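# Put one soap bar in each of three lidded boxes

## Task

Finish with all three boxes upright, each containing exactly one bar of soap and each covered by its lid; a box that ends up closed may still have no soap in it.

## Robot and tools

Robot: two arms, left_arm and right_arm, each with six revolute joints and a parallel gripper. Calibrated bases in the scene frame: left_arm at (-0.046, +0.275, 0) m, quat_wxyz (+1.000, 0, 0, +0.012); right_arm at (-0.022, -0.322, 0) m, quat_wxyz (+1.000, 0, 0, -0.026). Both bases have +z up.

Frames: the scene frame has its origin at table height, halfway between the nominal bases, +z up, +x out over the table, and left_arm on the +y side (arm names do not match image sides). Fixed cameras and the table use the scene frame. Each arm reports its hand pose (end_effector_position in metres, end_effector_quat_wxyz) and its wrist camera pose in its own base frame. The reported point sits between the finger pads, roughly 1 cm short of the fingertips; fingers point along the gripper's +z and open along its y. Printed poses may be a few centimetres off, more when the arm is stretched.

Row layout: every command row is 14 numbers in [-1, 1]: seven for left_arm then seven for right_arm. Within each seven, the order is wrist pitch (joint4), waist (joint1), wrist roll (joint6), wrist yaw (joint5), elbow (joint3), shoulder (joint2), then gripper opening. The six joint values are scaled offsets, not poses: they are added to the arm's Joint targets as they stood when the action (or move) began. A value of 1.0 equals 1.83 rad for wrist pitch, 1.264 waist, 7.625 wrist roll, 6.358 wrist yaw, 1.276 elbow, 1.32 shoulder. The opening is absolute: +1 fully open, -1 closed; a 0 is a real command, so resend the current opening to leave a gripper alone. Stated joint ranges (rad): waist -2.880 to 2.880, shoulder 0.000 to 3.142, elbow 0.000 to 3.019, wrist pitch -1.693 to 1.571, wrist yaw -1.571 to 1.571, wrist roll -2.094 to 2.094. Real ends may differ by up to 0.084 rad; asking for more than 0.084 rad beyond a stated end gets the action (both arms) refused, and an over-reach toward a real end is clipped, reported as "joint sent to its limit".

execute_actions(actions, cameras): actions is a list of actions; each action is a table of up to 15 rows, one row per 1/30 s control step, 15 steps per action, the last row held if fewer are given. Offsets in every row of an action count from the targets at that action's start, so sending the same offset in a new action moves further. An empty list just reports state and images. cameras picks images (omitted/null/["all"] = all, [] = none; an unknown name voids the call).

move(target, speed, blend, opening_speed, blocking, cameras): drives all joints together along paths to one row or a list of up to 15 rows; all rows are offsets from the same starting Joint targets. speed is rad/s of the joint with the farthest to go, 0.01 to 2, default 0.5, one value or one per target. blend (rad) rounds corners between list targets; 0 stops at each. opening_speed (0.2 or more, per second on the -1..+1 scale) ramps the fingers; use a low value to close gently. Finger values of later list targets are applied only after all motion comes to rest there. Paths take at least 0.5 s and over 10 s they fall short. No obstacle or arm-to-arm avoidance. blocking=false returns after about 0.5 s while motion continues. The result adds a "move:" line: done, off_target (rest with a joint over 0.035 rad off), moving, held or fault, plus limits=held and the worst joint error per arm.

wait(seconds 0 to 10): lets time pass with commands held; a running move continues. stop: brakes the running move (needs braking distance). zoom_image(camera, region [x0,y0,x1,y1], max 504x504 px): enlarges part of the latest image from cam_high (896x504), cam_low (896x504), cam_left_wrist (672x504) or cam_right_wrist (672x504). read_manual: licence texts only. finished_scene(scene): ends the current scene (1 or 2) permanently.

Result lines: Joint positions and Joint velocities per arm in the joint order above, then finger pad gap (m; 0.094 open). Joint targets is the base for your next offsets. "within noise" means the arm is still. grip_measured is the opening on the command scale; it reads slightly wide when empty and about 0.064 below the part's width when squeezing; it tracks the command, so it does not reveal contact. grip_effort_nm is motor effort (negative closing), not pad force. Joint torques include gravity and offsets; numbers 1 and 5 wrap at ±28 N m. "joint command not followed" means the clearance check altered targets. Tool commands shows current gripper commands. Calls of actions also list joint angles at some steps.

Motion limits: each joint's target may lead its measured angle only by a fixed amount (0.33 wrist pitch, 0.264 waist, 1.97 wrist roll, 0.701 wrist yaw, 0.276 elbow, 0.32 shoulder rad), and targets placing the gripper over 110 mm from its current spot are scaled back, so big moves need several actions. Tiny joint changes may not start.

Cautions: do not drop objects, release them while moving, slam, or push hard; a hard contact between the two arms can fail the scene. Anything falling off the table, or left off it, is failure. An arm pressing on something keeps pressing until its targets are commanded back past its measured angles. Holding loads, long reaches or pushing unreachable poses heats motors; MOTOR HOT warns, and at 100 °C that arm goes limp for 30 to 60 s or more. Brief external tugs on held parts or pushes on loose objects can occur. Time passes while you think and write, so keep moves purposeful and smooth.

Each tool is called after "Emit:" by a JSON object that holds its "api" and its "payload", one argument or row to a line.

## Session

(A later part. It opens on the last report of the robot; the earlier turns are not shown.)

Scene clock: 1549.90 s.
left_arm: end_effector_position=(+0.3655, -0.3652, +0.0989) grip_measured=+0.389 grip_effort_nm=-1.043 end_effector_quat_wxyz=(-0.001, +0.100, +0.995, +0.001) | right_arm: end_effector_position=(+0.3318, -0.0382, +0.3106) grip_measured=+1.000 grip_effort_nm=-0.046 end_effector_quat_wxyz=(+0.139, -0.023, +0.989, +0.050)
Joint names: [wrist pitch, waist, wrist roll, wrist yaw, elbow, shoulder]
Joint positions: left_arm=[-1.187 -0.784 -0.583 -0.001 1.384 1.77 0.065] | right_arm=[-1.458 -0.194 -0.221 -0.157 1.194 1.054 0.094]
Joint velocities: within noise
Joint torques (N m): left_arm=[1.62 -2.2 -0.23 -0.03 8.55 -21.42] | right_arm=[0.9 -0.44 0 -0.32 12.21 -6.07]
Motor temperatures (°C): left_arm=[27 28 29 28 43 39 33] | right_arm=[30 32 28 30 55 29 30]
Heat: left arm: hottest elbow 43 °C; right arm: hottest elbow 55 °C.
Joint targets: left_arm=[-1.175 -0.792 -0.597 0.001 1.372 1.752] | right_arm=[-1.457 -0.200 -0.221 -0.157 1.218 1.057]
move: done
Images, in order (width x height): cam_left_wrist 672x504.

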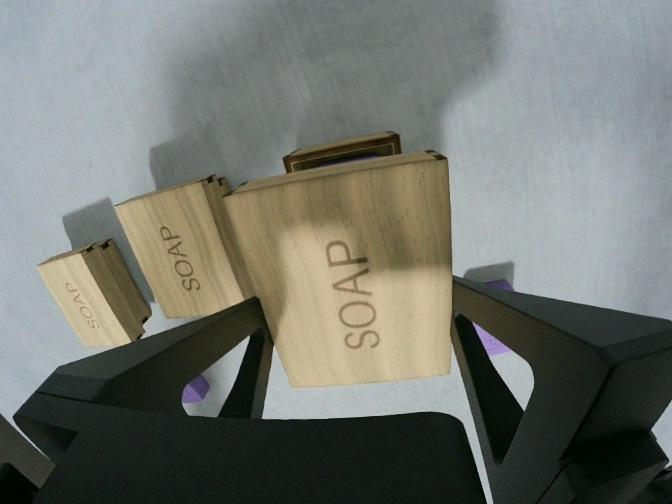

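Emit:
{"api": "move", "payload": {
  "target": [0.0585,0.0182,0.0041,0,-0.0329,0.0772,0.3,0,0,0,0,0,0,1],
  "speed": 0.15,
  "cameras": ["cam_left_wrist"]
}}

Emit:
{"api": "zoom_image", "payload": {
  "camera": "cam_left_wrist",
  "region": [220, 120, 480, 220]
}}

Scene clock: 1576.80 s.
left_arm: end_effector_position=(+0.3693, -0.3675, +0.0522) grip_measured=+0.389 grip_effort_nm=-1.043 end_effector_quat_wxyz=(-0.001, +0.101, +0.995, +0.001) | right_arm: end_effector_position=(+0.3318, -0.0382, +0.3106) grip_measured=+1.000 grip_effort_nm=-0.051 end_effector_quat_wxyz=(+0.139, -0.023, +0.989, +0.050)
Joint names: [wrist pitch, waist, wrist roll, wrist yaw, elbow, shoulder]
Joint positions: left_arm=[-1.081 -0.782 -0.58 -0.001 1.339 1.832 0.065] | right_arm=[-1.458 -0.194 -0.221 -0.157 1.194 1.054 0.094]
Joint velocities: within noise
Joint torques (N m): left_arm=[1.63 -0.38 0.1 -0.03 8.4 -19.02] | right_arm=[0.88 -0.44 0 -0.32 12.21 -6.07]
Motor temperatures (°C): left_arm=[27 28 29 28 43 38 33] | right_arm=[30 32 28 30 55 29 30]
Heat: left arm: hottest elbow 43 °C; right arm: hottest elbow 55 °C.
Joint targets: left_arm=[-1.068 -0.770 -0.566 0.001 1.330 1.854] | right_arm=[-1.457 -0.200 -0.221 -0.157 1.218 1.057]
move: done
Images, in order (width x height): cam_left_wrist 672x504.

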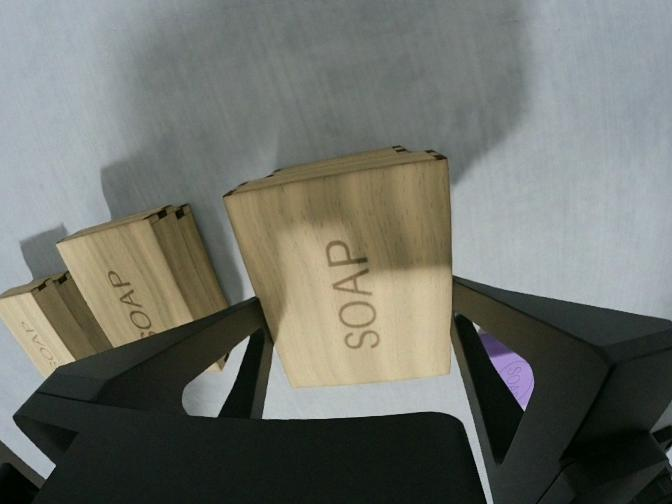

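Scaled by 1.938 from the camera's 672x504 image, which has a finer 960x720 frame.

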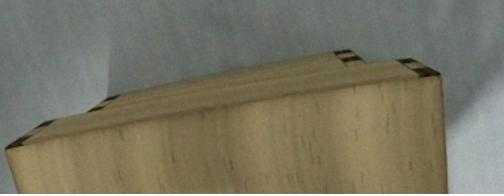

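Emit:
{"api": "move", "payload": {
  "target": [
    [0,0.0020,-0.0050,0,0,0,0.3,0,0,0,0,0,0,1],
    [0.0126,0.0020,-0.0050,0,-0.0111,0.0064,0.3,0,0,0,0,0,0,1]
  ],
  "speed": 0.06,
  "cameras": ["cam_left_wrist","cam_low"]
}}

Emit:
{"api": "zoom_image", "payload": {
  "camera": "cam_left_wrist",
  "region": [220, 120, 480, 220]
}}

Emit:
{"api": "zoom_image", "payload": {
  "camera": "cam_low",
  "region": [500, 250, 580, 300]
}}

Scene clock: 1600.33 s.
left_arm: end_effector_position=(+0.3712, -0.3666, +0.0484) grip_measured=+0.389 grip_effort_nm=-1.043 end_effector_quat_wxyz=(+0.004, +0.094, +0.996, -0.003) | right_arm: end_effector_position=(+0.3318, -0.0382, +0.3106) grip_measured=+1.000 grip_effort_nm=-0.042 end_effector_quat_wxyz=(+0.139, -0.023, +0.989, +0.050)
Joint names: [wrist pitch, waist, wrist roll, wrist yaw, elbow, shoulder]
Joint positions: left_arm=[-1.058 -0.778 -0.591 -0.001 1.328 1.832 0.065] | right_arm=[-1.458 -0.194 -0.221 -0.157 1.194 1.054 0.094]
Joint velocities: within noise
Joint torques (N m): left_arm=[1.66 -0.67 -0.23 -0.03 8.09 -17.49] | right_arm=[0.9 -0.44 0 -0.32 12.21 -6.01]
Motor temperatures (°C): left_arm=[27 28 29 28 42 38 33] | right_arm=[30 32 28 30 55 29 30]
Heat: left arm: hottest elbow 42 °C; right arm: hottest elbow 55 °C.
Joint targets: left_arm=[-1.045 -0.767 -0.604 0.001 1.316 1.862] | right_arm=[-1.457 -0.200 -0.221 -0.157 1.218 1.057]
move: done
Images, in order (width x height): cam_low 896x504, cam_left_wrist 672x504.

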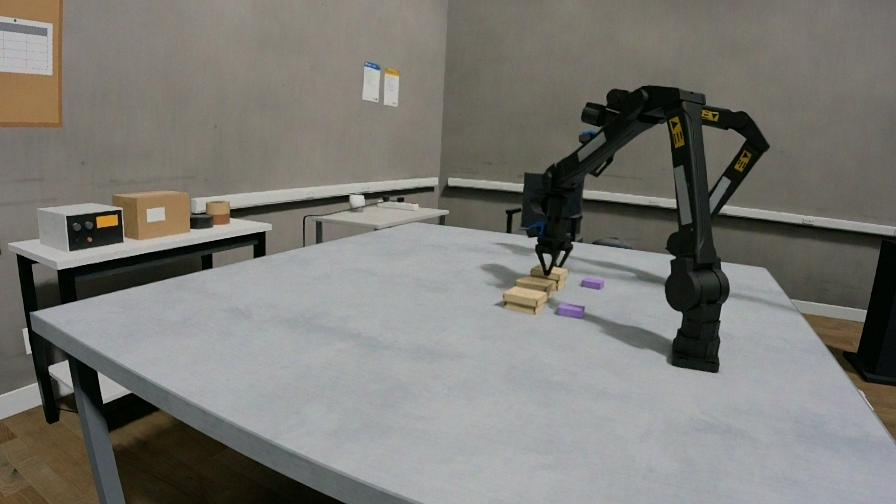

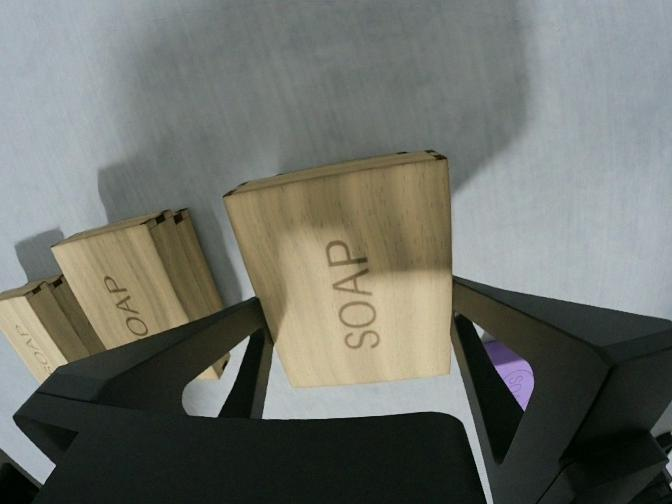

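Scaled by 1.938 from the camera's 672x504 image, which has a finer 960x720 frame.

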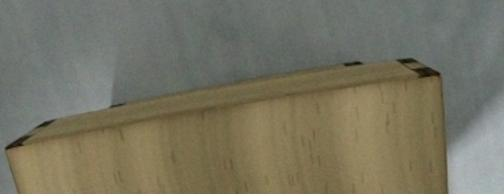

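Scaled by 6.300 from the camera's 896x504 image, which has a finer 1280x720 frame.

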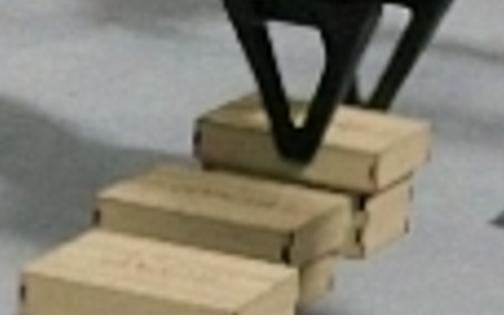

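Emit:
{"api": "move", "payload": {
  "target": [-0.0265,0.0022,0,0,0,-0.0424,0.3,0,0,0,0,0,0,1],
  "speed": 0.1,
  "cameras": []
}}

Emit:
{"api": "move", "payload": {
  "target": [0.0284,0,0,0,-0.0039,0.0417,0.3,0,0,0,0,0,0,1],
  "speed": 0.06,
  "cameras": ["cam_left_wrist","cam_low"]
}}

Emit:
{"api": "zoom_image", "payload": {
  "camera": "cam_left_wrist",
  "region": [220, 120, 480, 220]
}}

Emit:
{"api": "zoom_image", "payload": {
  "camera": "cam_low",
  "region": [500, 250, 580, 300]
}}

Scene clock: 1621.03 s.
left_arm: end_effector_position=(+0.3679, -0.3623, +0.0499) grip_measured=+0.389 grip_effort_nm=-1.038 end_effector_quat_wxyz=(-0.004, +0.093, +0.996, +0.004) | right_arm: end_effector_position=(+0.3318, -0.0382, +0.3106) grip_measured=+1.000 grip_effort_nm=-0.046 end_effector_quat_wxyz=(+0.139, -0.023, +0.989, +0.050)
Joint names: [wrist pitch, waist, wrist roll, wrist yaw, elbow, shoulder]
Joint positions: left_arm=[-1.081 -0.777 -0.591 -0.001 1.328 1.829 0.065] | right_arm=[-1.458 -0.194 -0.221 -0.157 1.194 1.054 0.094]
Joint velocities: within noise
Joint torques (N m): left_arm=[0.59 -0.56 -0.21 -0.03 8.09 -22.36] | right_arm=[0.9 -0.44 0 -0.32 12.19 -6.01]
Motor temperatures (°C): left_arm=[27 28 29 28 41 38 33] | right_arm=[30 32 28 30 55 29 30]
Heat: left arm: hottest elbow 41 °C; right arm: hottest elbow 55 °C.
Joint targets: left_arm=[-1.093 -0.764 -0.604 0.001 1.316 1.806] | right_arm=[-1.457 -0.200 -0.221 -0.157 1.218 1.057]
move: done
No camera images: "cameras" was empty.

Scene clock: 1622.37 s.
left_arm: end_effector_position=(+0.3706, -0.3646, +0.0476) grip_measured=+0.389 grip_effort_nm=-1.038 end_effector_quat_wxyz=(+0.003, +0.093, +0.996, -0.002) | right_arm: end_effector_position=(+0.3318, -0.0382, +0.3106) grip_measured=+1.000 grip_effort_nm=-0.046 end_effector_quat_wxyz=(+0.139, -0.023, +0.989, +0.050)
Joint names: [wrist pitch, waist, wrist roll, wrist yaw, elbow, shoulder]
Joint positions: left_arm=[-1.056 -0.777 -0.591 -0.001 1.322 1.83 0.065] | right_arm=[-1.458 -0.194 -0.221 -0.157 1.194 1.054 0.094]
Joint velocities: within noise
Joint torques (N m): left_arm=[1.76 -0.56 -0.21 -0.03 8.14 -17.32] | right_arm=[0.9 -0.44 0 -0.32 12.22 -6.07]
Motor temperatures (°C): left_arm=[27 28 29 28 41 38 33] | right_arm=[30 32 28 30 55 29 30]
Heat: left arm: hottest elbow 41 °C; right arm: hottest elbow 55 °C.
Joint targets: left_arm=[-1.041 -0.764 -0.604 0.001 1.311 1.861] | right_arm=[-1.457 -0.200 -0.221 -0.157 1.218 1.057]
move: done
Images, in order (width x height): cam_low 896x504, cam_left_wrist 672x504.

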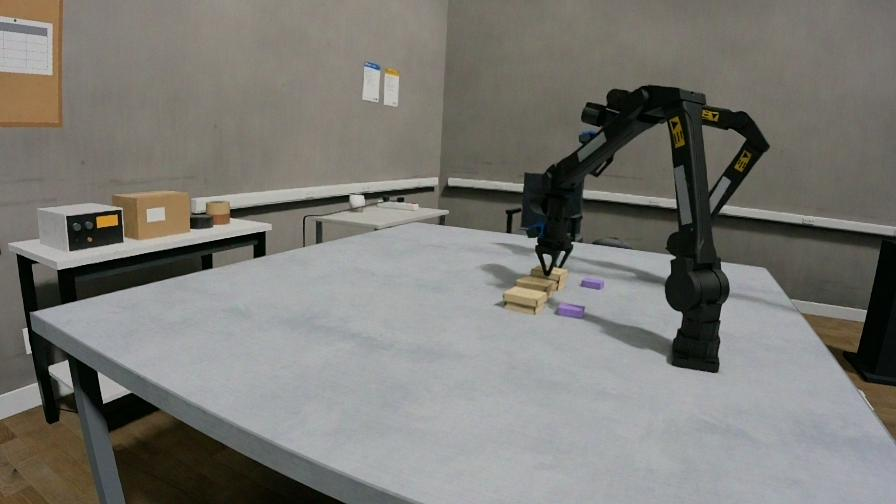

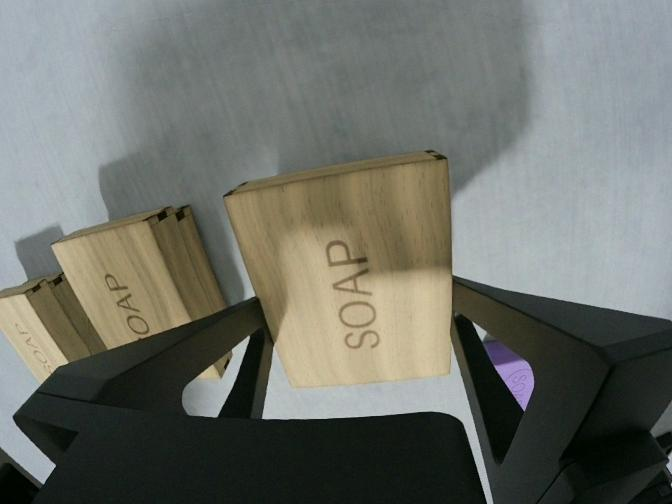

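Scaled by 1.938 from the camera's 672x504 image, which has a finer 960x720 frame.

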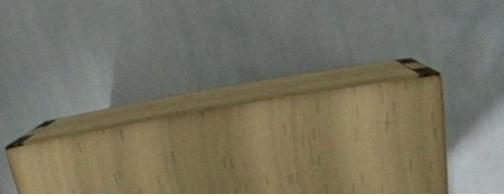

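Scaled by 6.300 from the camera's 896x504 image, which has a finer 1280x720 frame.

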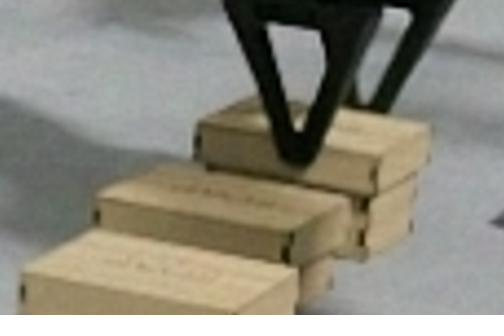

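Emit:
{"api": "move", "payload": {
  "target": [-0.0350,0,0,0,0.0580,-0.0456,0.3,0,0,0,0,0,0,1],
  "speed": 0.1,
  "cameras": ["cam_left_wrist","cam_low"]
}}

Emit:
{"api": "zoom_image", "payload": {
  "camera": "cam_left_wrist",
  "region": [220, 120, 480, 220]
}}

Emit:
{"api": "zoom_image", "payload": {
  "camera": "cam_low",
  "region": [500, 250, 580, 300]
}}

Scene clock: 1640.07 s.
left_arm: end_effector_position=(+0.3680, -0.3621, +0.0560) grip_measured=+0.389 grip_effort_nm=-1.038 end_effector_quat_wxyz=(-0.004, +0.093, +0.996, +0.003) | right_arm: end_effector_position=(+0.3318, -0.0382, +0.3106) grip_measured=+1.000 grip_effort_nm=-0.051 end_effector_quat_wxyz=(+0.139, -0.023, +0.989, +0.050)
Joint names: [wrist pitch, waist, wrist roll, wrist yaw, elbow, shoulder]
Joint positions: left_arm=[-1.094 -0.777 -0.591 -0.001 1.333 1.821 0.065] | right_arm=[-1.458 -0.194 -0.221 -0.157 1.194 1.054 0.094]
Joint velocities: within noise
Joint torques (N m): left_arm=[0.55 -0.62 -0.21 -0.03 13.96 -22.48] | right_arm=[0.9 -0.44 0 -0.32 12.21 -6.07]
Motor temperatures (°C): left_arm=[27 28 29 28 41 39 33] | right_arm=[30 32 28 30 55 29 30]
Heat: left arm: hottest elbow 41 °C; right arm: hottest elbow 55 °C.
Joint targets: left_arm=[-1.105 -0.764 -0.604 0.001 1.385 1.801] | right_arm=[-1.457 -0.200 -0.221 -0.157 1.218 1.057]
move: off_target (left_arm); left_arm: the elbow is farthest, 0.052 rad from its target
Images, in order (width x height): cam_low 896x504, cam_left_wrist 672x504.

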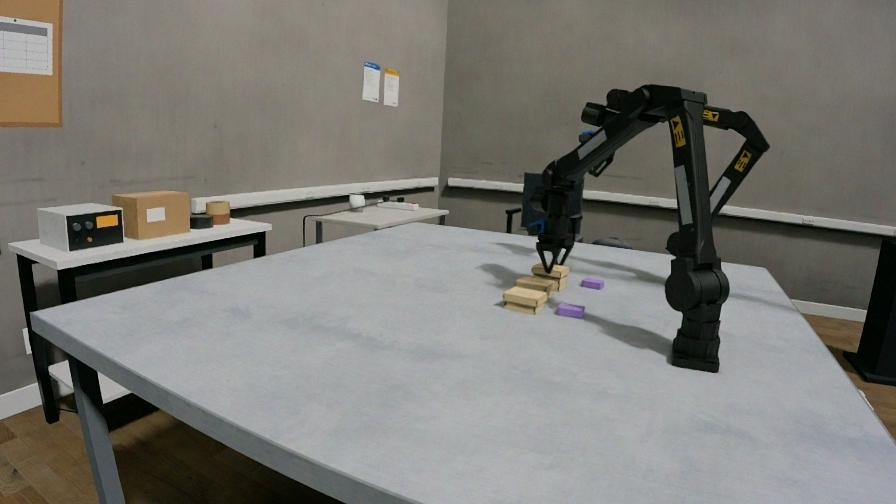

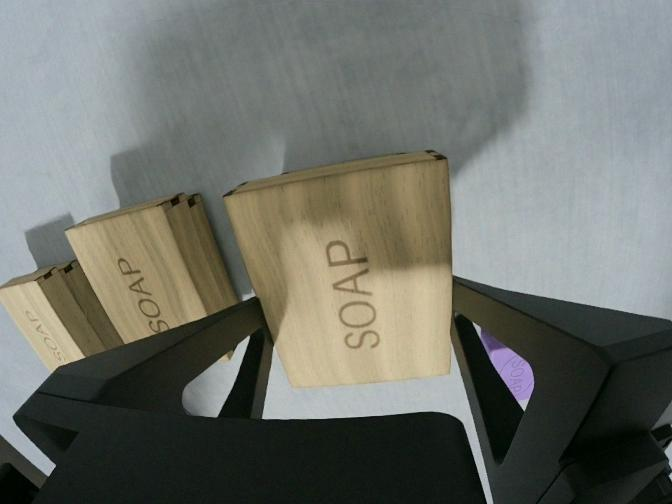

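Scaled by 1.938 from the camera's 672x504 image, which has a finer 960x720 frame.

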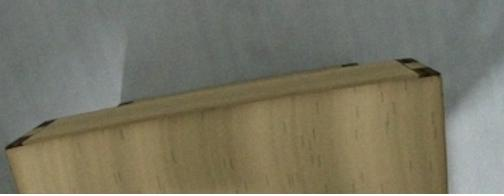

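Scaled by 6.300 from the camera's 896x504 image, which has a finer 1280x720 frame.

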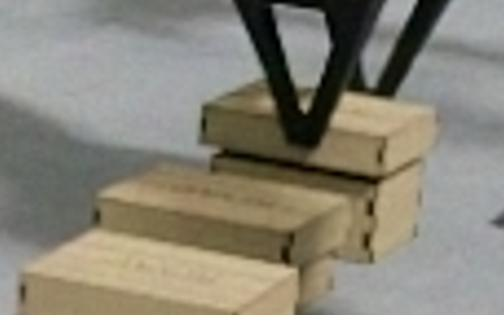

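Emit:
{"api": "move", "payload": {
  "target": [
    [0,0,0,0,-0.0470,0.0,0.3,0,0,0,0,0,0,1],
    [0.0361,0,0,0,-0.0679,0.0378,0.3,0,0,0,0,0,0,1]
  ],
  "speed": 0.08,
  "cameras": ["cam_left_wrist","cam_low"]
}}

Emit:
{"api": "zoom_image", "payload": {
  "camera": "cam_left_wrist",
  "region": [220, 120, 480, 220]
}}

Emit:
{"api": "zoom_image", "payload": {
  "camera": "cam_low",
  "region": [500, 250, 580, 300]
}}

Scene clock: 1675.30 s.
left_arm: end_effector_position=(+0.3678, -0.3616, +0.0480) grip_measured=+0.389 grip_effort_nm=-1.043 end_effector_quat_wxyz=(+0.002, +0.092, +0.996, -0.002) | right_arm: end_effector_position=(+0.3318, -0.0382, +0.3106) grip_measured=+1.000 grip_effort_nm=-0.061 end_effector_quat_wxyz=(+0.139, -0.023, +0.989, +0.050)
Joint names: [wrist pitch, waist, wrist roll, wrist yaw, elbow, shoulder]
Joint positions: left_arm=[-1.054 -0.776 -0.591 -0.001 1.31 1.821 0.065] | right_arm=[-1.458 -0.194 -0.221 -0.157 1.194 1.054 0.094]
Joint velocities: within noise
Joint torques (N m): left_arm=[1.84 -0.62 -0.21 -0.04 8.25 -17.14] | right_arm=[0.88 -0.5 0 -0.32 12.21 -6.07]
Motor temperatures (°C): left_arm=[27 28 29 28 45 40 33] | right_arm=[30 32 28 30 55 29 30]
Heat: left arm: hottest elbow 45 °C; right arm: hottest elbow 55 °C.
Joint targets: left_arm=[-1.039 -0.764 -0.604 0.001 1.298 1.851] | right_arm=[-1.457 -0.200 -0.221 -0.157 1.218 1.057]
move: done
Images, in order (width x height): cam_low 896x504, cam_left_wrist 672x504.

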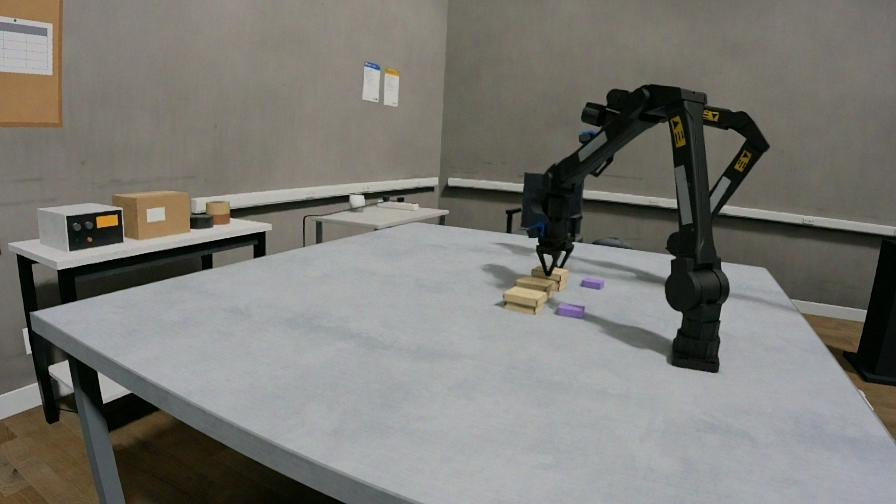

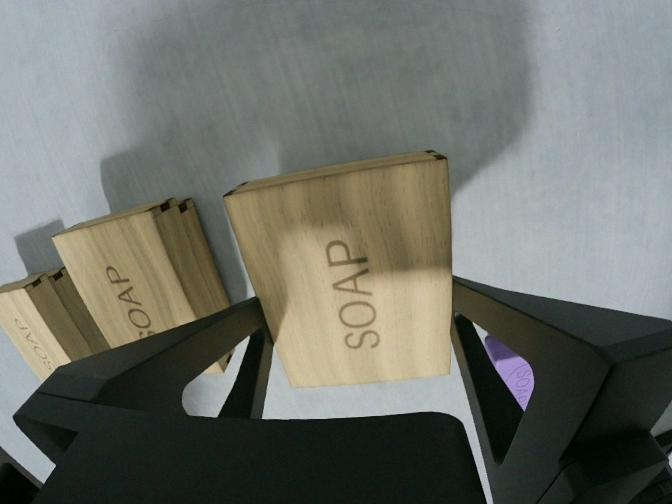

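Scaled by 1.938 from the camera's 672x504 image, which has a finer 960x720 frame.

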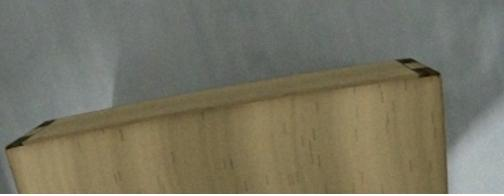

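Scaled by 6.300 from the camera's 896x504 image, which has a finer 1280x720 frame.

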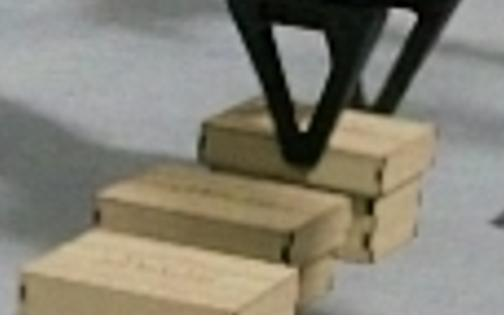

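Emit:
{"api": "move", "payload": {
  "target": [-0.0301,0,0,0,0,-0.0500,0.3,0,0,0,0,0,0,1],
  "speed": 0.1,
  "cameras": ["cam_left_wrist","cam_low"]
}}

Emit:
{"api": "zoom_image", "payload": {
  "camera": "cam_left_wrist",
  "region": [220, 120, 480, 220]
}}

Emit:
{"api": "zoom_image", "payload": {
  "camera": "cam_low",
  "region": [500, 250, 580, 300]
}}

Scene clock: 1691.80 s.
left_arm: end_effector_position=(+0.3637, -0.3576, +0.0565) grip_measured=+0.389 grip_effort_nm=-1.038 end_effector_quat_wxyz=(-0.002, +0.092, +0.996, +0.002) | right_arm: end_effector_position=(+0.3318, -0.0382, +0.3106) grip_measured=+1.000 grip_effort_nm=-0.056 end_effector_quat_wxyz=(+0.139, -0.023, +0.989, +0.050)
Joint names: [wrist pitch, waist, wrist roll, wrist yaw, elbow, shoulder]
Joint positions: left_arm=[-1.083 -0.776 -0.591 -0.001 1.31 1.803 0.065] | right_arm=[-1.458 -0.194 -0.221 -0.157 1.194 1.054 0.094]
Joint velocities: within noise
Joint torques (N m): left_arm=[0.61 -0.62 -0.21 -0.03 8.17 -21.42] | right_arm=[0.88 -0.44 0 -0.32 12.21 -6.07]
Motor temperatures (°C): left_arm=[27 28 29 28 44 39 33] | right_arm=[30 32 28 30 56 29 30]
Heat: left arm: hottest elbow 44 °C; right arm: hottest elbow 56 °C.
Joint targets: left_arm=[-1.094 -0.764 -0.604 0.001 1.298 1.785] | right_arm=[-1.457 -0.200 -0.221 -0.157 1.218 1.057]
move: done
Images, in order (width x height): cam_low 896x504, cam_left_wrist 672x504.

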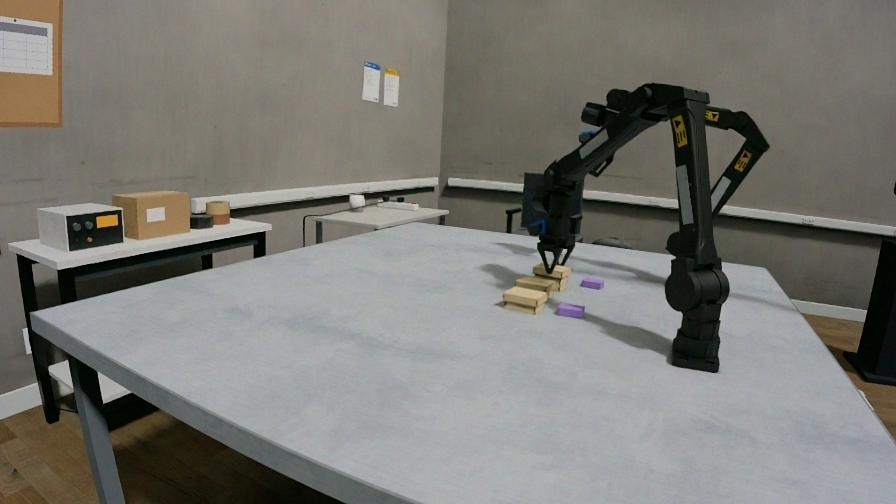

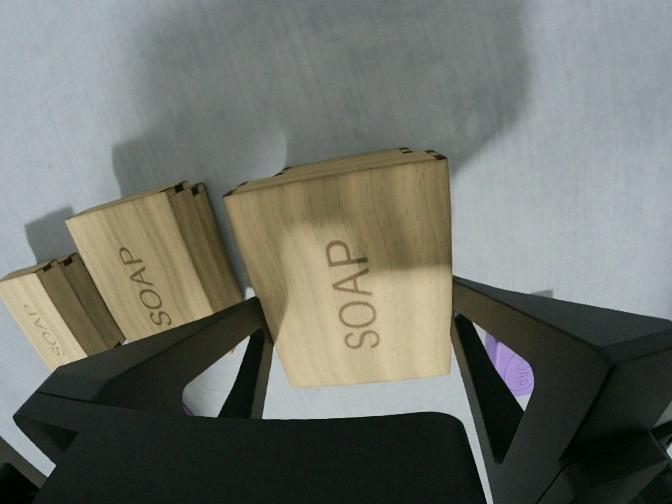

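Scaled by 1.938 from the camera's 672x504 image, which has a finer 960x720 frame.

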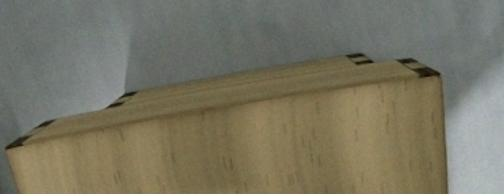

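Scaled by 6.300 from the camera's 896x504 image, which has a finer 1280x720 frame.

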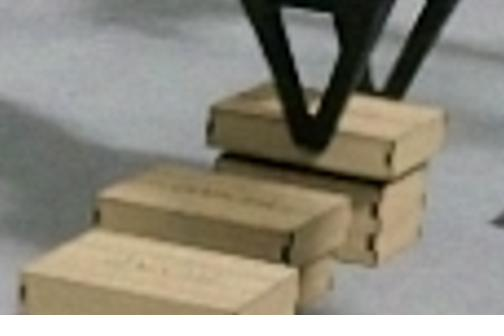

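Emit:
{"api": "move", "payload": {
  "target": [
    [0,-0.0210,-0.0007,0,0,0,0.3,0,0,0,0,0,0,1],
    [0.0320,-0.0210,-0.0007,0,-0.0089,0.0439,0.3,0,0,0,0,0,0,1]
  ],
  "speed": 0.08,
  "cameras": ["cam_left_wrist","cam_low"]
}}

Emit:
{"api": "zoom_image", "payload": {
  "camera": "cam_left_wrist",
  "region": [220, 120, 480, 220]
}}

Emit:
{"api": "zoom_image", "payload": {
  "camera": "cam_low",
  "region": [500, 250, 580, 300]
}}

Scene clock: 1716.70 s.
left_arm: end_effector_position=(+0.3652, -0.3606, +0.0522) grip_measured=+0.389 grip_effort_nm=-1.038 end_effector_quat_wxyz=(+0.005, +0.091, +0.996, -0.003) | right_arm: end_effector_position=(+0.3318, -0.0382, +0.3106) grip_measured=+1.000 grip_effort_nm=-0.051 end_effector_quat_wxyz=(+0.139, -0.023, +0.989, +0.050)
Joint names: [wrist pitch, waist, wrist roll, wrist yaw, elbow, shoulder]
Joint positions: left_arm=[-1.054 -0.778 -0.596 -0.001 1.301 1.806 0.065] | right_arm=[-1.458 -0.194 -0.221 -0.157 1.194 1.054 0.094]
Joint velocities: within noise
Joint torques (N m): left_arm=[1.78 -2.55 -0.22 -0.04 7.92 -16.21] | right_arm=[0.91 -0.5 0 -0.32 12.21 -6.07]
Motor temperatures (°C): left_arm=[27 28 29 28 43 38 33] | right_arm=[30 32 28 30 56 29 30]
Heat: left arm: hottest elbow 43 °C; right arm: hottest elbow 56 °C.
Joint targets: left_arm=[-1.036 -0.791 -0.609 0.001 1.287 1.843] | right_arm=[-1.457 -0.200 -0.221 -0.157 1.218 1.057]
move: off_target (left_arm); left_arm: the shoulder is farthest, 0.037 rad from its target
Images, in order (width x height): cam_low 896x504, cam_left_wrist 672x504.

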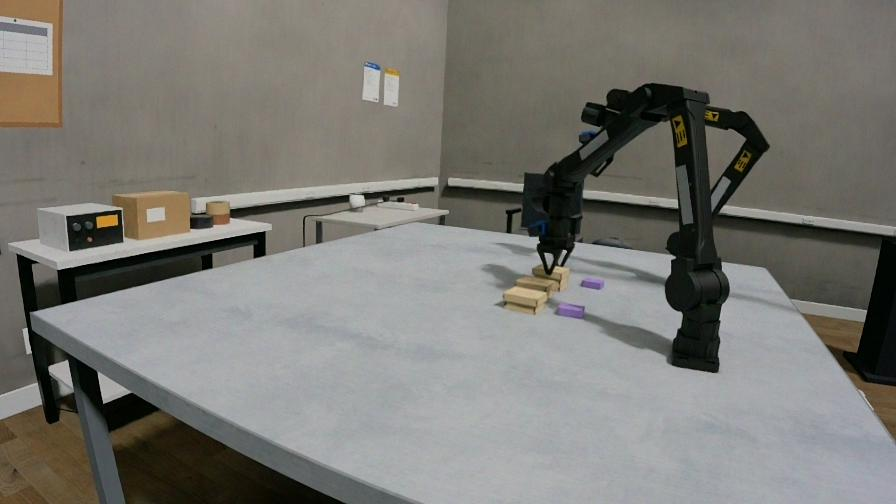

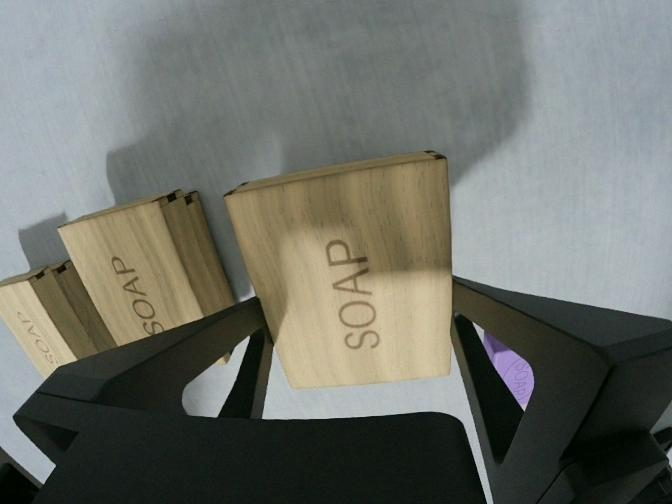

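Scaled by 1.938 from the camera's 672x504 image, which has a finer 960x720 frame.

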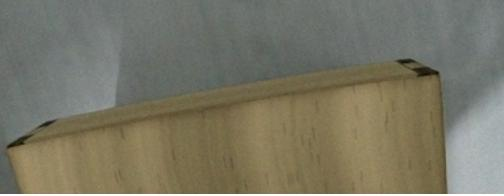

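Scaled by 6.300 from the camera's 896x504 image, which has a finer 1280x720 frame.

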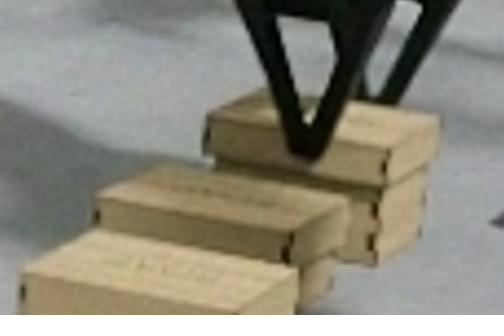

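Emit:
{"api": "move", "payload": {
  "target": [
    [-0.0306,-0.0028,0,0,0.0533,-0.0436,0.3,0,0,0,0,0,0,1],
    [-0.0175,-0.0028,0,0,0.0101,-0.0167,0.3,0,0,0,0,0,0,1]
  ],
  "speed": 0.1,
  "cameras": ["cam_left_wrist","cam_low"]
}}

Emit:
{"api": "zoom_image", "payload": {
  "camera": "cam_left_wrist",
  "region": [220, 120, 480, 220]
}}

Emit:
{"api": "zoom_image", "payload": {
  "camera": "cam_low",
  "region": [500, 250, 580, 300]
}}

Scene clock: 1752.77 s.
left_arm: end_effector_position=(+0.3600, -0.3583, +0.0522) grip_measured=+0.389 grip_effort_nm=-1.038 end_effector_quat_wxyz=(-0.004, +0.093, +0.996, +0.003) | right_arm: end_effector_position=(+0.3318, -0.0382, +0.3106) grip_measured=+1.000 grip_effort_nm=-0.051 end_effector_quat_wxyz=(+0.139, -0.023, +0.989, +0.050)
Joint names: [wrist pitch, waist, wrist roll, wrist yaw, elbow, shoulder]
Joint positions: left_arm=[-1.076 -0.782 -0.596 -0.001 1.301 1.806 0.065] | right_arm=[-1.458 -0.194 -0.221 -0.157 1.194 1.054 0.094]
Joint velocities: within noise
Joint torques (N m): left_arm=[1.37 -2.55 -0.21 -0.03 9.11 -18.37] | right_arm=[0.88 -0.5 0 -0.32 12.21 -6.12]
Motor temperatures (°C): left_arm=[27 28 29 28 43 39 34] | right_arm=[30 32 28 30 56 29 30]
Heat: left arm: hottest elbow 43 °C; right arm: hottest elbow 56 °C.
Joint targets: left_arm=[-1.068 -0.794 -0.609 0.001 1.300 1.821] | right_arm=[-1.457 -0.200 -0.221 -0.157 1.218 1.057]
move: done
Images, in order (width x height): cam_low 896x504, cam_left_wrist 672x504.

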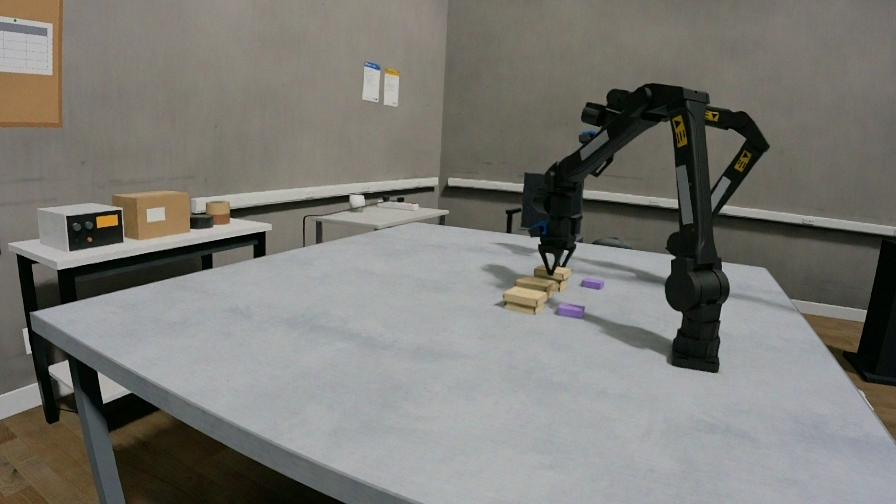

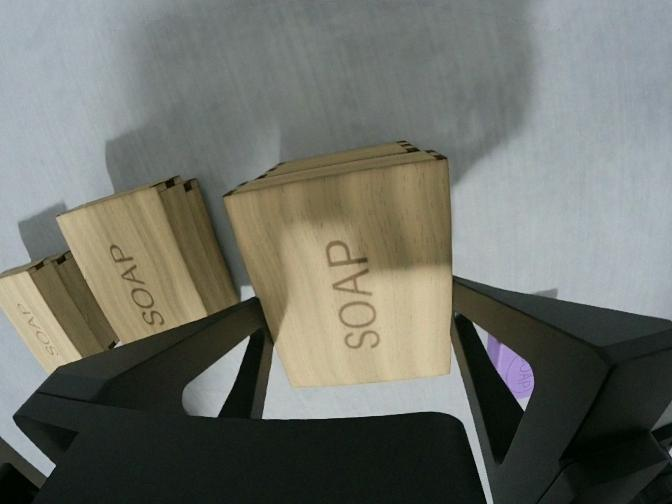

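Scaled by 1.938 from the camera's 672x504 image, which has a finer 960x720 frame.

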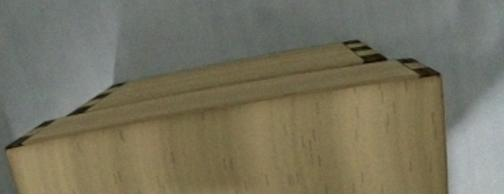

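Scaled by 6.300 from the camera's 896x504 image, which has a finer 1280x720 frame.

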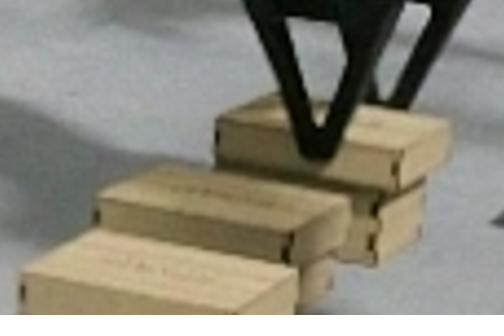

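Emit:
{"api": "move", "payload": {
  "target": [
    [0.003,0,0,0,-0.003,0.0090,0.3,0,0,0,0,0,0,1],
    [0.0182,0,0,0,-0.0125,0.0160,0.3,0,0,0,0,0,0,1]
  ],
  "speed": 0.05,
  "cameras": ["cam_left_wrist","cam_low"]
}}

Emit:
{"api": "zoom_image", "payload": {
  "camera": "cam_left_wrist",
  "region": [220, 120, 480, 220]
}}

Emit:
{"api": "zoom_image", "payload": {
  "camera": "cam_low",
  "region": [500, 250, 580, 300]
}}

Scene clock: 1765.10 s.
left_arm: end_effector_position=(+0.3633, -0.3616, +0.0522) grip_measured=+0.389 grip_effort_nm=-1.038 end_effector_quat_wxyz=(+0.004, +0.093, +0.996, -0.003) | right_arm: end_effector_position=(+0.3318, -0.0382, +0.3106) grip_measured=+1.000 grip_effort_nm=-0.046 end_effector_quat_wxyz=(+0.139, -0.023, +0.989, +0.050)
Joint names: [wrist pitch, waist, wrist roll, wrist yaw, elbow, shoulder]
Joint positions: left_arm=[-1.057 -0.782 -0.597 -0.001 1.301 1.806 0.065] | right_arm=[-1.458 -0.194 -0.221 -0.157 1.194 1.054 0.094]
Joint velocities: within noise
Joint torques (N m): left_arm=[2.11 -2.49 -0.2 -0.04 7.64 -16.44] | right_arm=[0.9 -0.5 0 -0.32 12.21 -6.07]
Motor temperatures (°C): left_arm=[27 28 29 28 44 39 34] | right_arm=[30 32 28 30 56 29 30]
Heat: left arm: hottest elbow 44 °C; right arm: hottest elbow 56 °C.
Joint targets: left_arm=[-1.035 -0.794 -0.610 0.001 1.284 1.842] | right_arm=[-1.457 -0.200 -0.221 -0.157 1.218 1.057]
move: off_target (left_arm); left_arm: the shoulder is farthest, 0.036 rad from its target
Images, in order (width x height): cam_low 896x504, cam_left_wrist 672x504.

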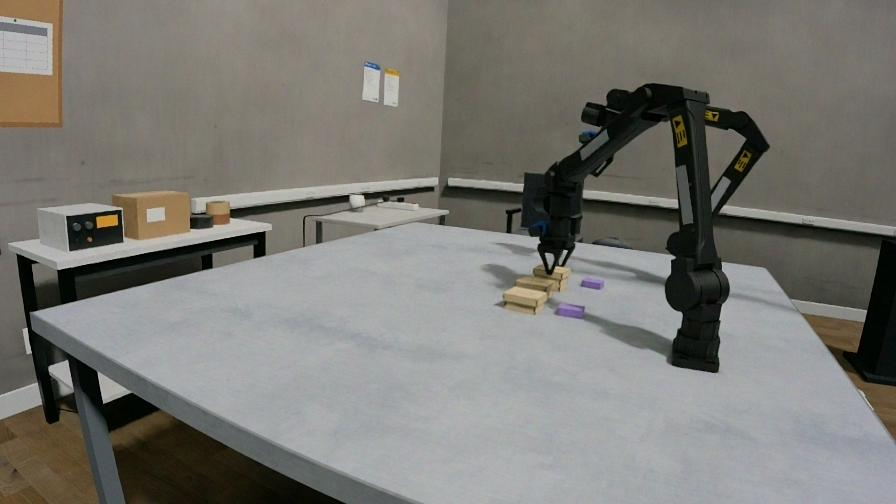

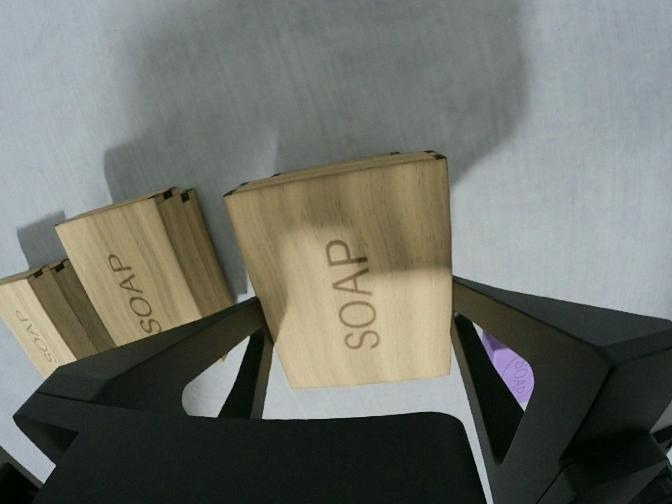

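Scaled by 1.938 from the camera's 672x504 image, which has a finer 960x720 frame.

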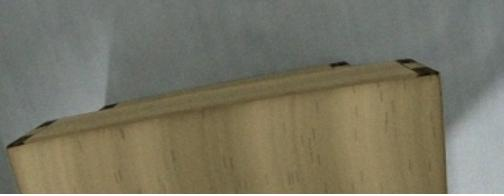

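Scaled by 6.300 from the camera's 896x504 image, which has a finer 1280x720 frame.

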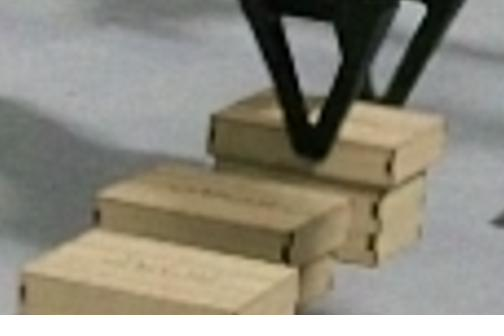

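Emit:
{"api": "move", "payload": {
  "target": [
    [-0.0541,0.0194,0,0,0.0785,-0.0574,0.3,0,0,0,0,0,0,1],
    [-0.0152,0.0194,0,0,0.0112,-0.0111,0.3,0,0,0,0,0,0,1]
  ],
  "speed": 0.1,
  "cameras": ["cam_left_wrist","cam_low"]
}}

Emit:
{"api": "zoom_image", "payload": {
  "camera": "cam_left_wrist",
  "region": [220, 120, 480, 220]
}}

Emit:
{"api": "zoom_image", "payload": {
  "camera": "cam_low",
  "region": [500, 250, 580, 300]
}}

Scene clock: 1794.93 s.
left_arm: end_effector_position=(+0.3634, -0.3605, +0.0575) grip_measured=+0.389 grip_effort_nm=-1.033 end_effector_quat_wxyz=(+0.002, +0.092, +0.996, -0.001) | right_arm: end_effector_position=(+0.3318, -0.0382, +0.3106) grip_measured=+1.000 grip_effort_nm=-0.046 end_effector_quat_wxyz=(+0.139, -0.023, +0.989, +0.050)
Joint names: [wrist pitch, waist, wrist roll, wrist yaw, elbow, shoulder]
Joint positions: left_arm=[-1.075 -0.781 -0.597 -0.001 1.309 1.801 0.065] | right_arm=[-1.458 -0.194 -0.221 -0.157 1.194 1.054 0.094]
Joint velocities: within noise
Joint torques (N m): left_arm=[1.69 -0.73 -0.21 -0.04 8.25 -17.14] | right_arm=[0.91 -0.5 0 -0.32 12.21 -6.01]
Motor temperatures (°C): left_arm=[27 28 29 28 43 39 34] | right_arm=[30 32 28 30 56 29 30]
Heat: left arm: hottest elbow 43 °C; right arm: hottest elbow 56 °C.
Joint targets: left_arm=[-1.062 -0.770 -0.609 0.001 1.298 1.827] | right_arm=[-1.457 -0.200 -0.221 -0.157 1.218 1.057]
move: done
Images, in order (width x height): cam_low 896x504, cam_left_wrist 672x504.

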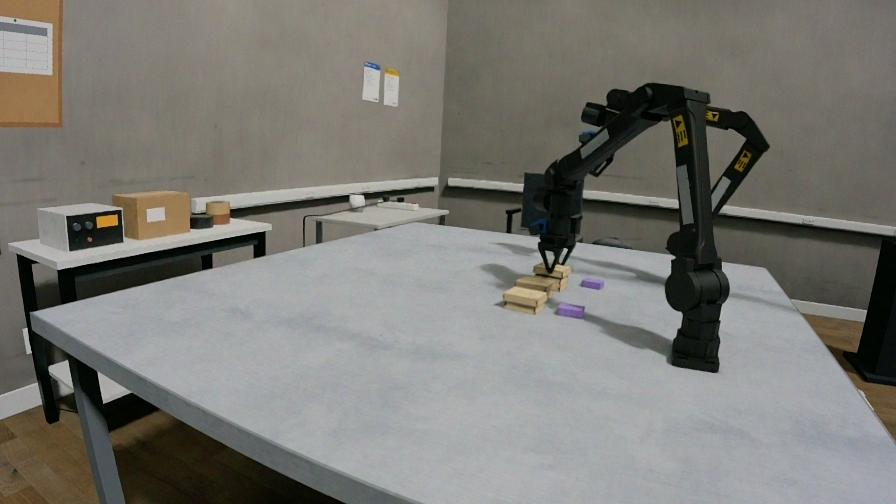

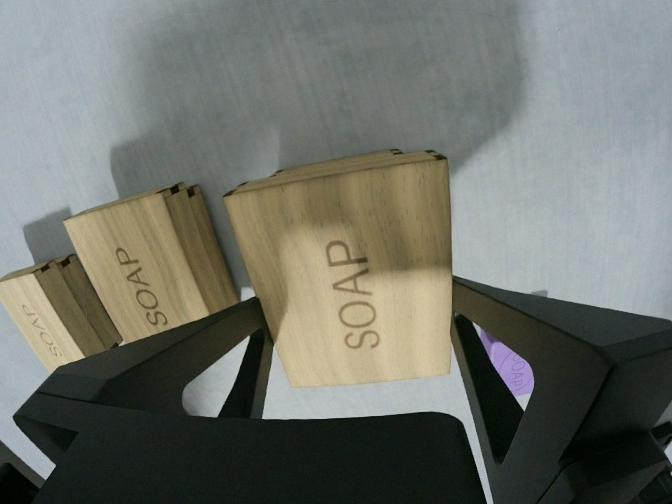

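Scaled by 1.938 from the camera's 672x504 image, which has a finer 960x720 frame.

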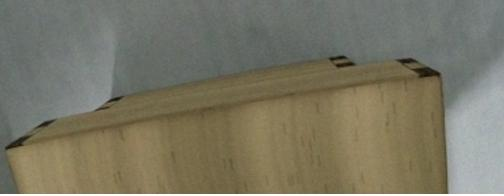

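Scaled by 6.300 from the camera's 896x504 image, which has a finer 1280x720 frame.

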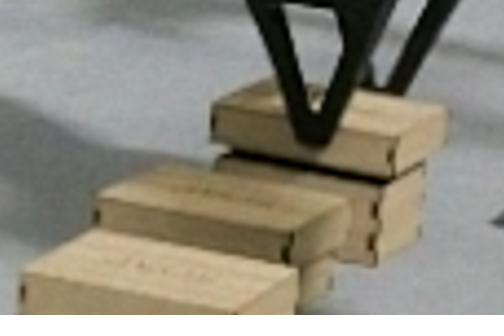

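Emit:
{"api": "move", "payload": {
  "target": [
    [0,0.0016,0,0,0,0,0.3,0,0,0,0,0,0,1],
    [0.0150,0.0016,0,0,-0.0110,0.0129,0.3,0,0,0,0,0,0,1]
  ],
  "speed": 0.05,
  "cameras": ["cam_left_wrist","cam_low"]
}}

Emit:
{"api": "zoom_image", "payload": {
  "camera": "cam_left_wrist",
  "region": [220, 120, 480, 220]
}}

Emit:
{"api": "zoom_image", "payload": {
  "camera": "cam_low",
  "region": [500, 250, 580, 300]
}}

Scene clock: 1809.83 s.
left_arm: end_effector_position=(+0.3643, -0.3609, +0.0520) grip_measured=+0.389 grip_effort_nm=-1.043 end_effector_quat_wxyz=(+0.004, +0.092, +0.996, -0.003) | right_arm: end_effector_position=(+0.3318, -0.0382, +0.3106) grip_measured=+1.000 grip_effort_nm=-0.056 end_effector_quat_wxyz=(+0.139, -0.023, +0.989, +0.050)
Joint names: [wrist pitch, waist, wrist roll, wrist yaw, elbow, shoulder]
Joint positions: left_arm=[-1.056 -0.78 -0.597 -0.001 1.301 1.807 0.065] | right_arm=[-1.458 -0.194 -0.221 -0.157 1.194 1.054 0.094]
Joint velocities: within noise
Joint torques (N m): left_arm=[1.96 -0.62 -0.21 -0.03 7.62 -16.21] | right_arm=[0.91 -0.44 0 -0.32 12.22 -6.07]
Motor temperatures (°C): left_arm=[27 28 29 28 42 39 34] | right_arm=[30 32 28 30 56 29 30]
Heat: left arm: hottest elbow 42 °C; right arm: hottest elbow 56 °C.
Joint targets: left_arm=[-1.035 -0.768 -0.609 0.001 1.284 1.844] | right_arm=[-1.457 -0.200 -0.221 -0.157 1.218 1.057]
move: off_target (left_arm); left_arm: the shoulder is farthest, 0.037 rad from its target
Images, in order (width x height): cam_low 896x504, cam_left_wrist 672x504.

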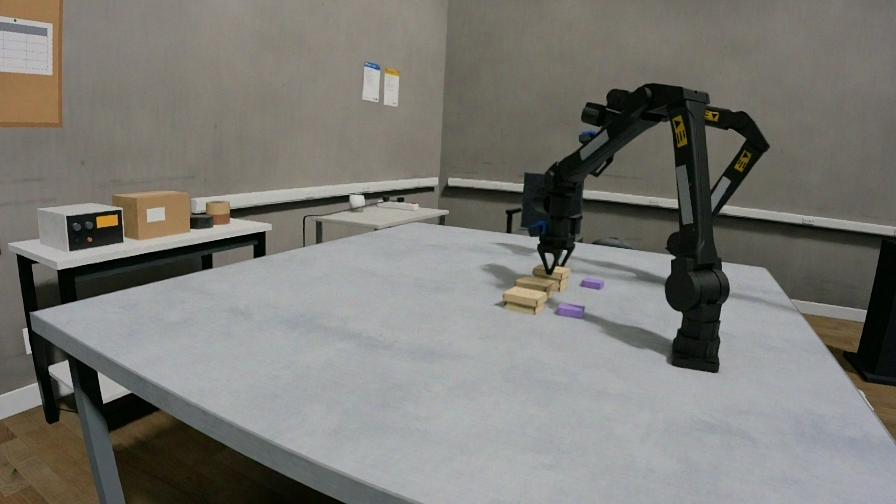

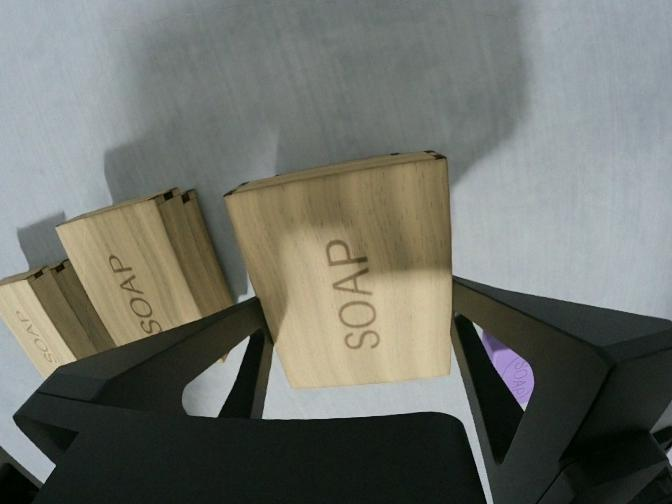

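Scaled by 1.938 from the camera's 672x504 image, which has a finer 960x720 frame.

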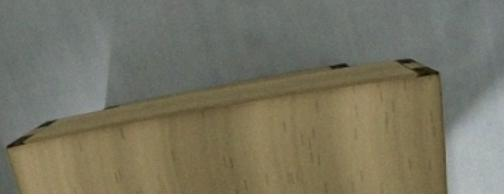

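Scaled by 6.300 from the camera's 896x504 image, which has a finer 1280x720 frame.

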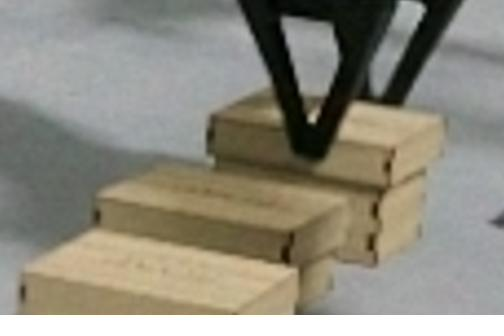

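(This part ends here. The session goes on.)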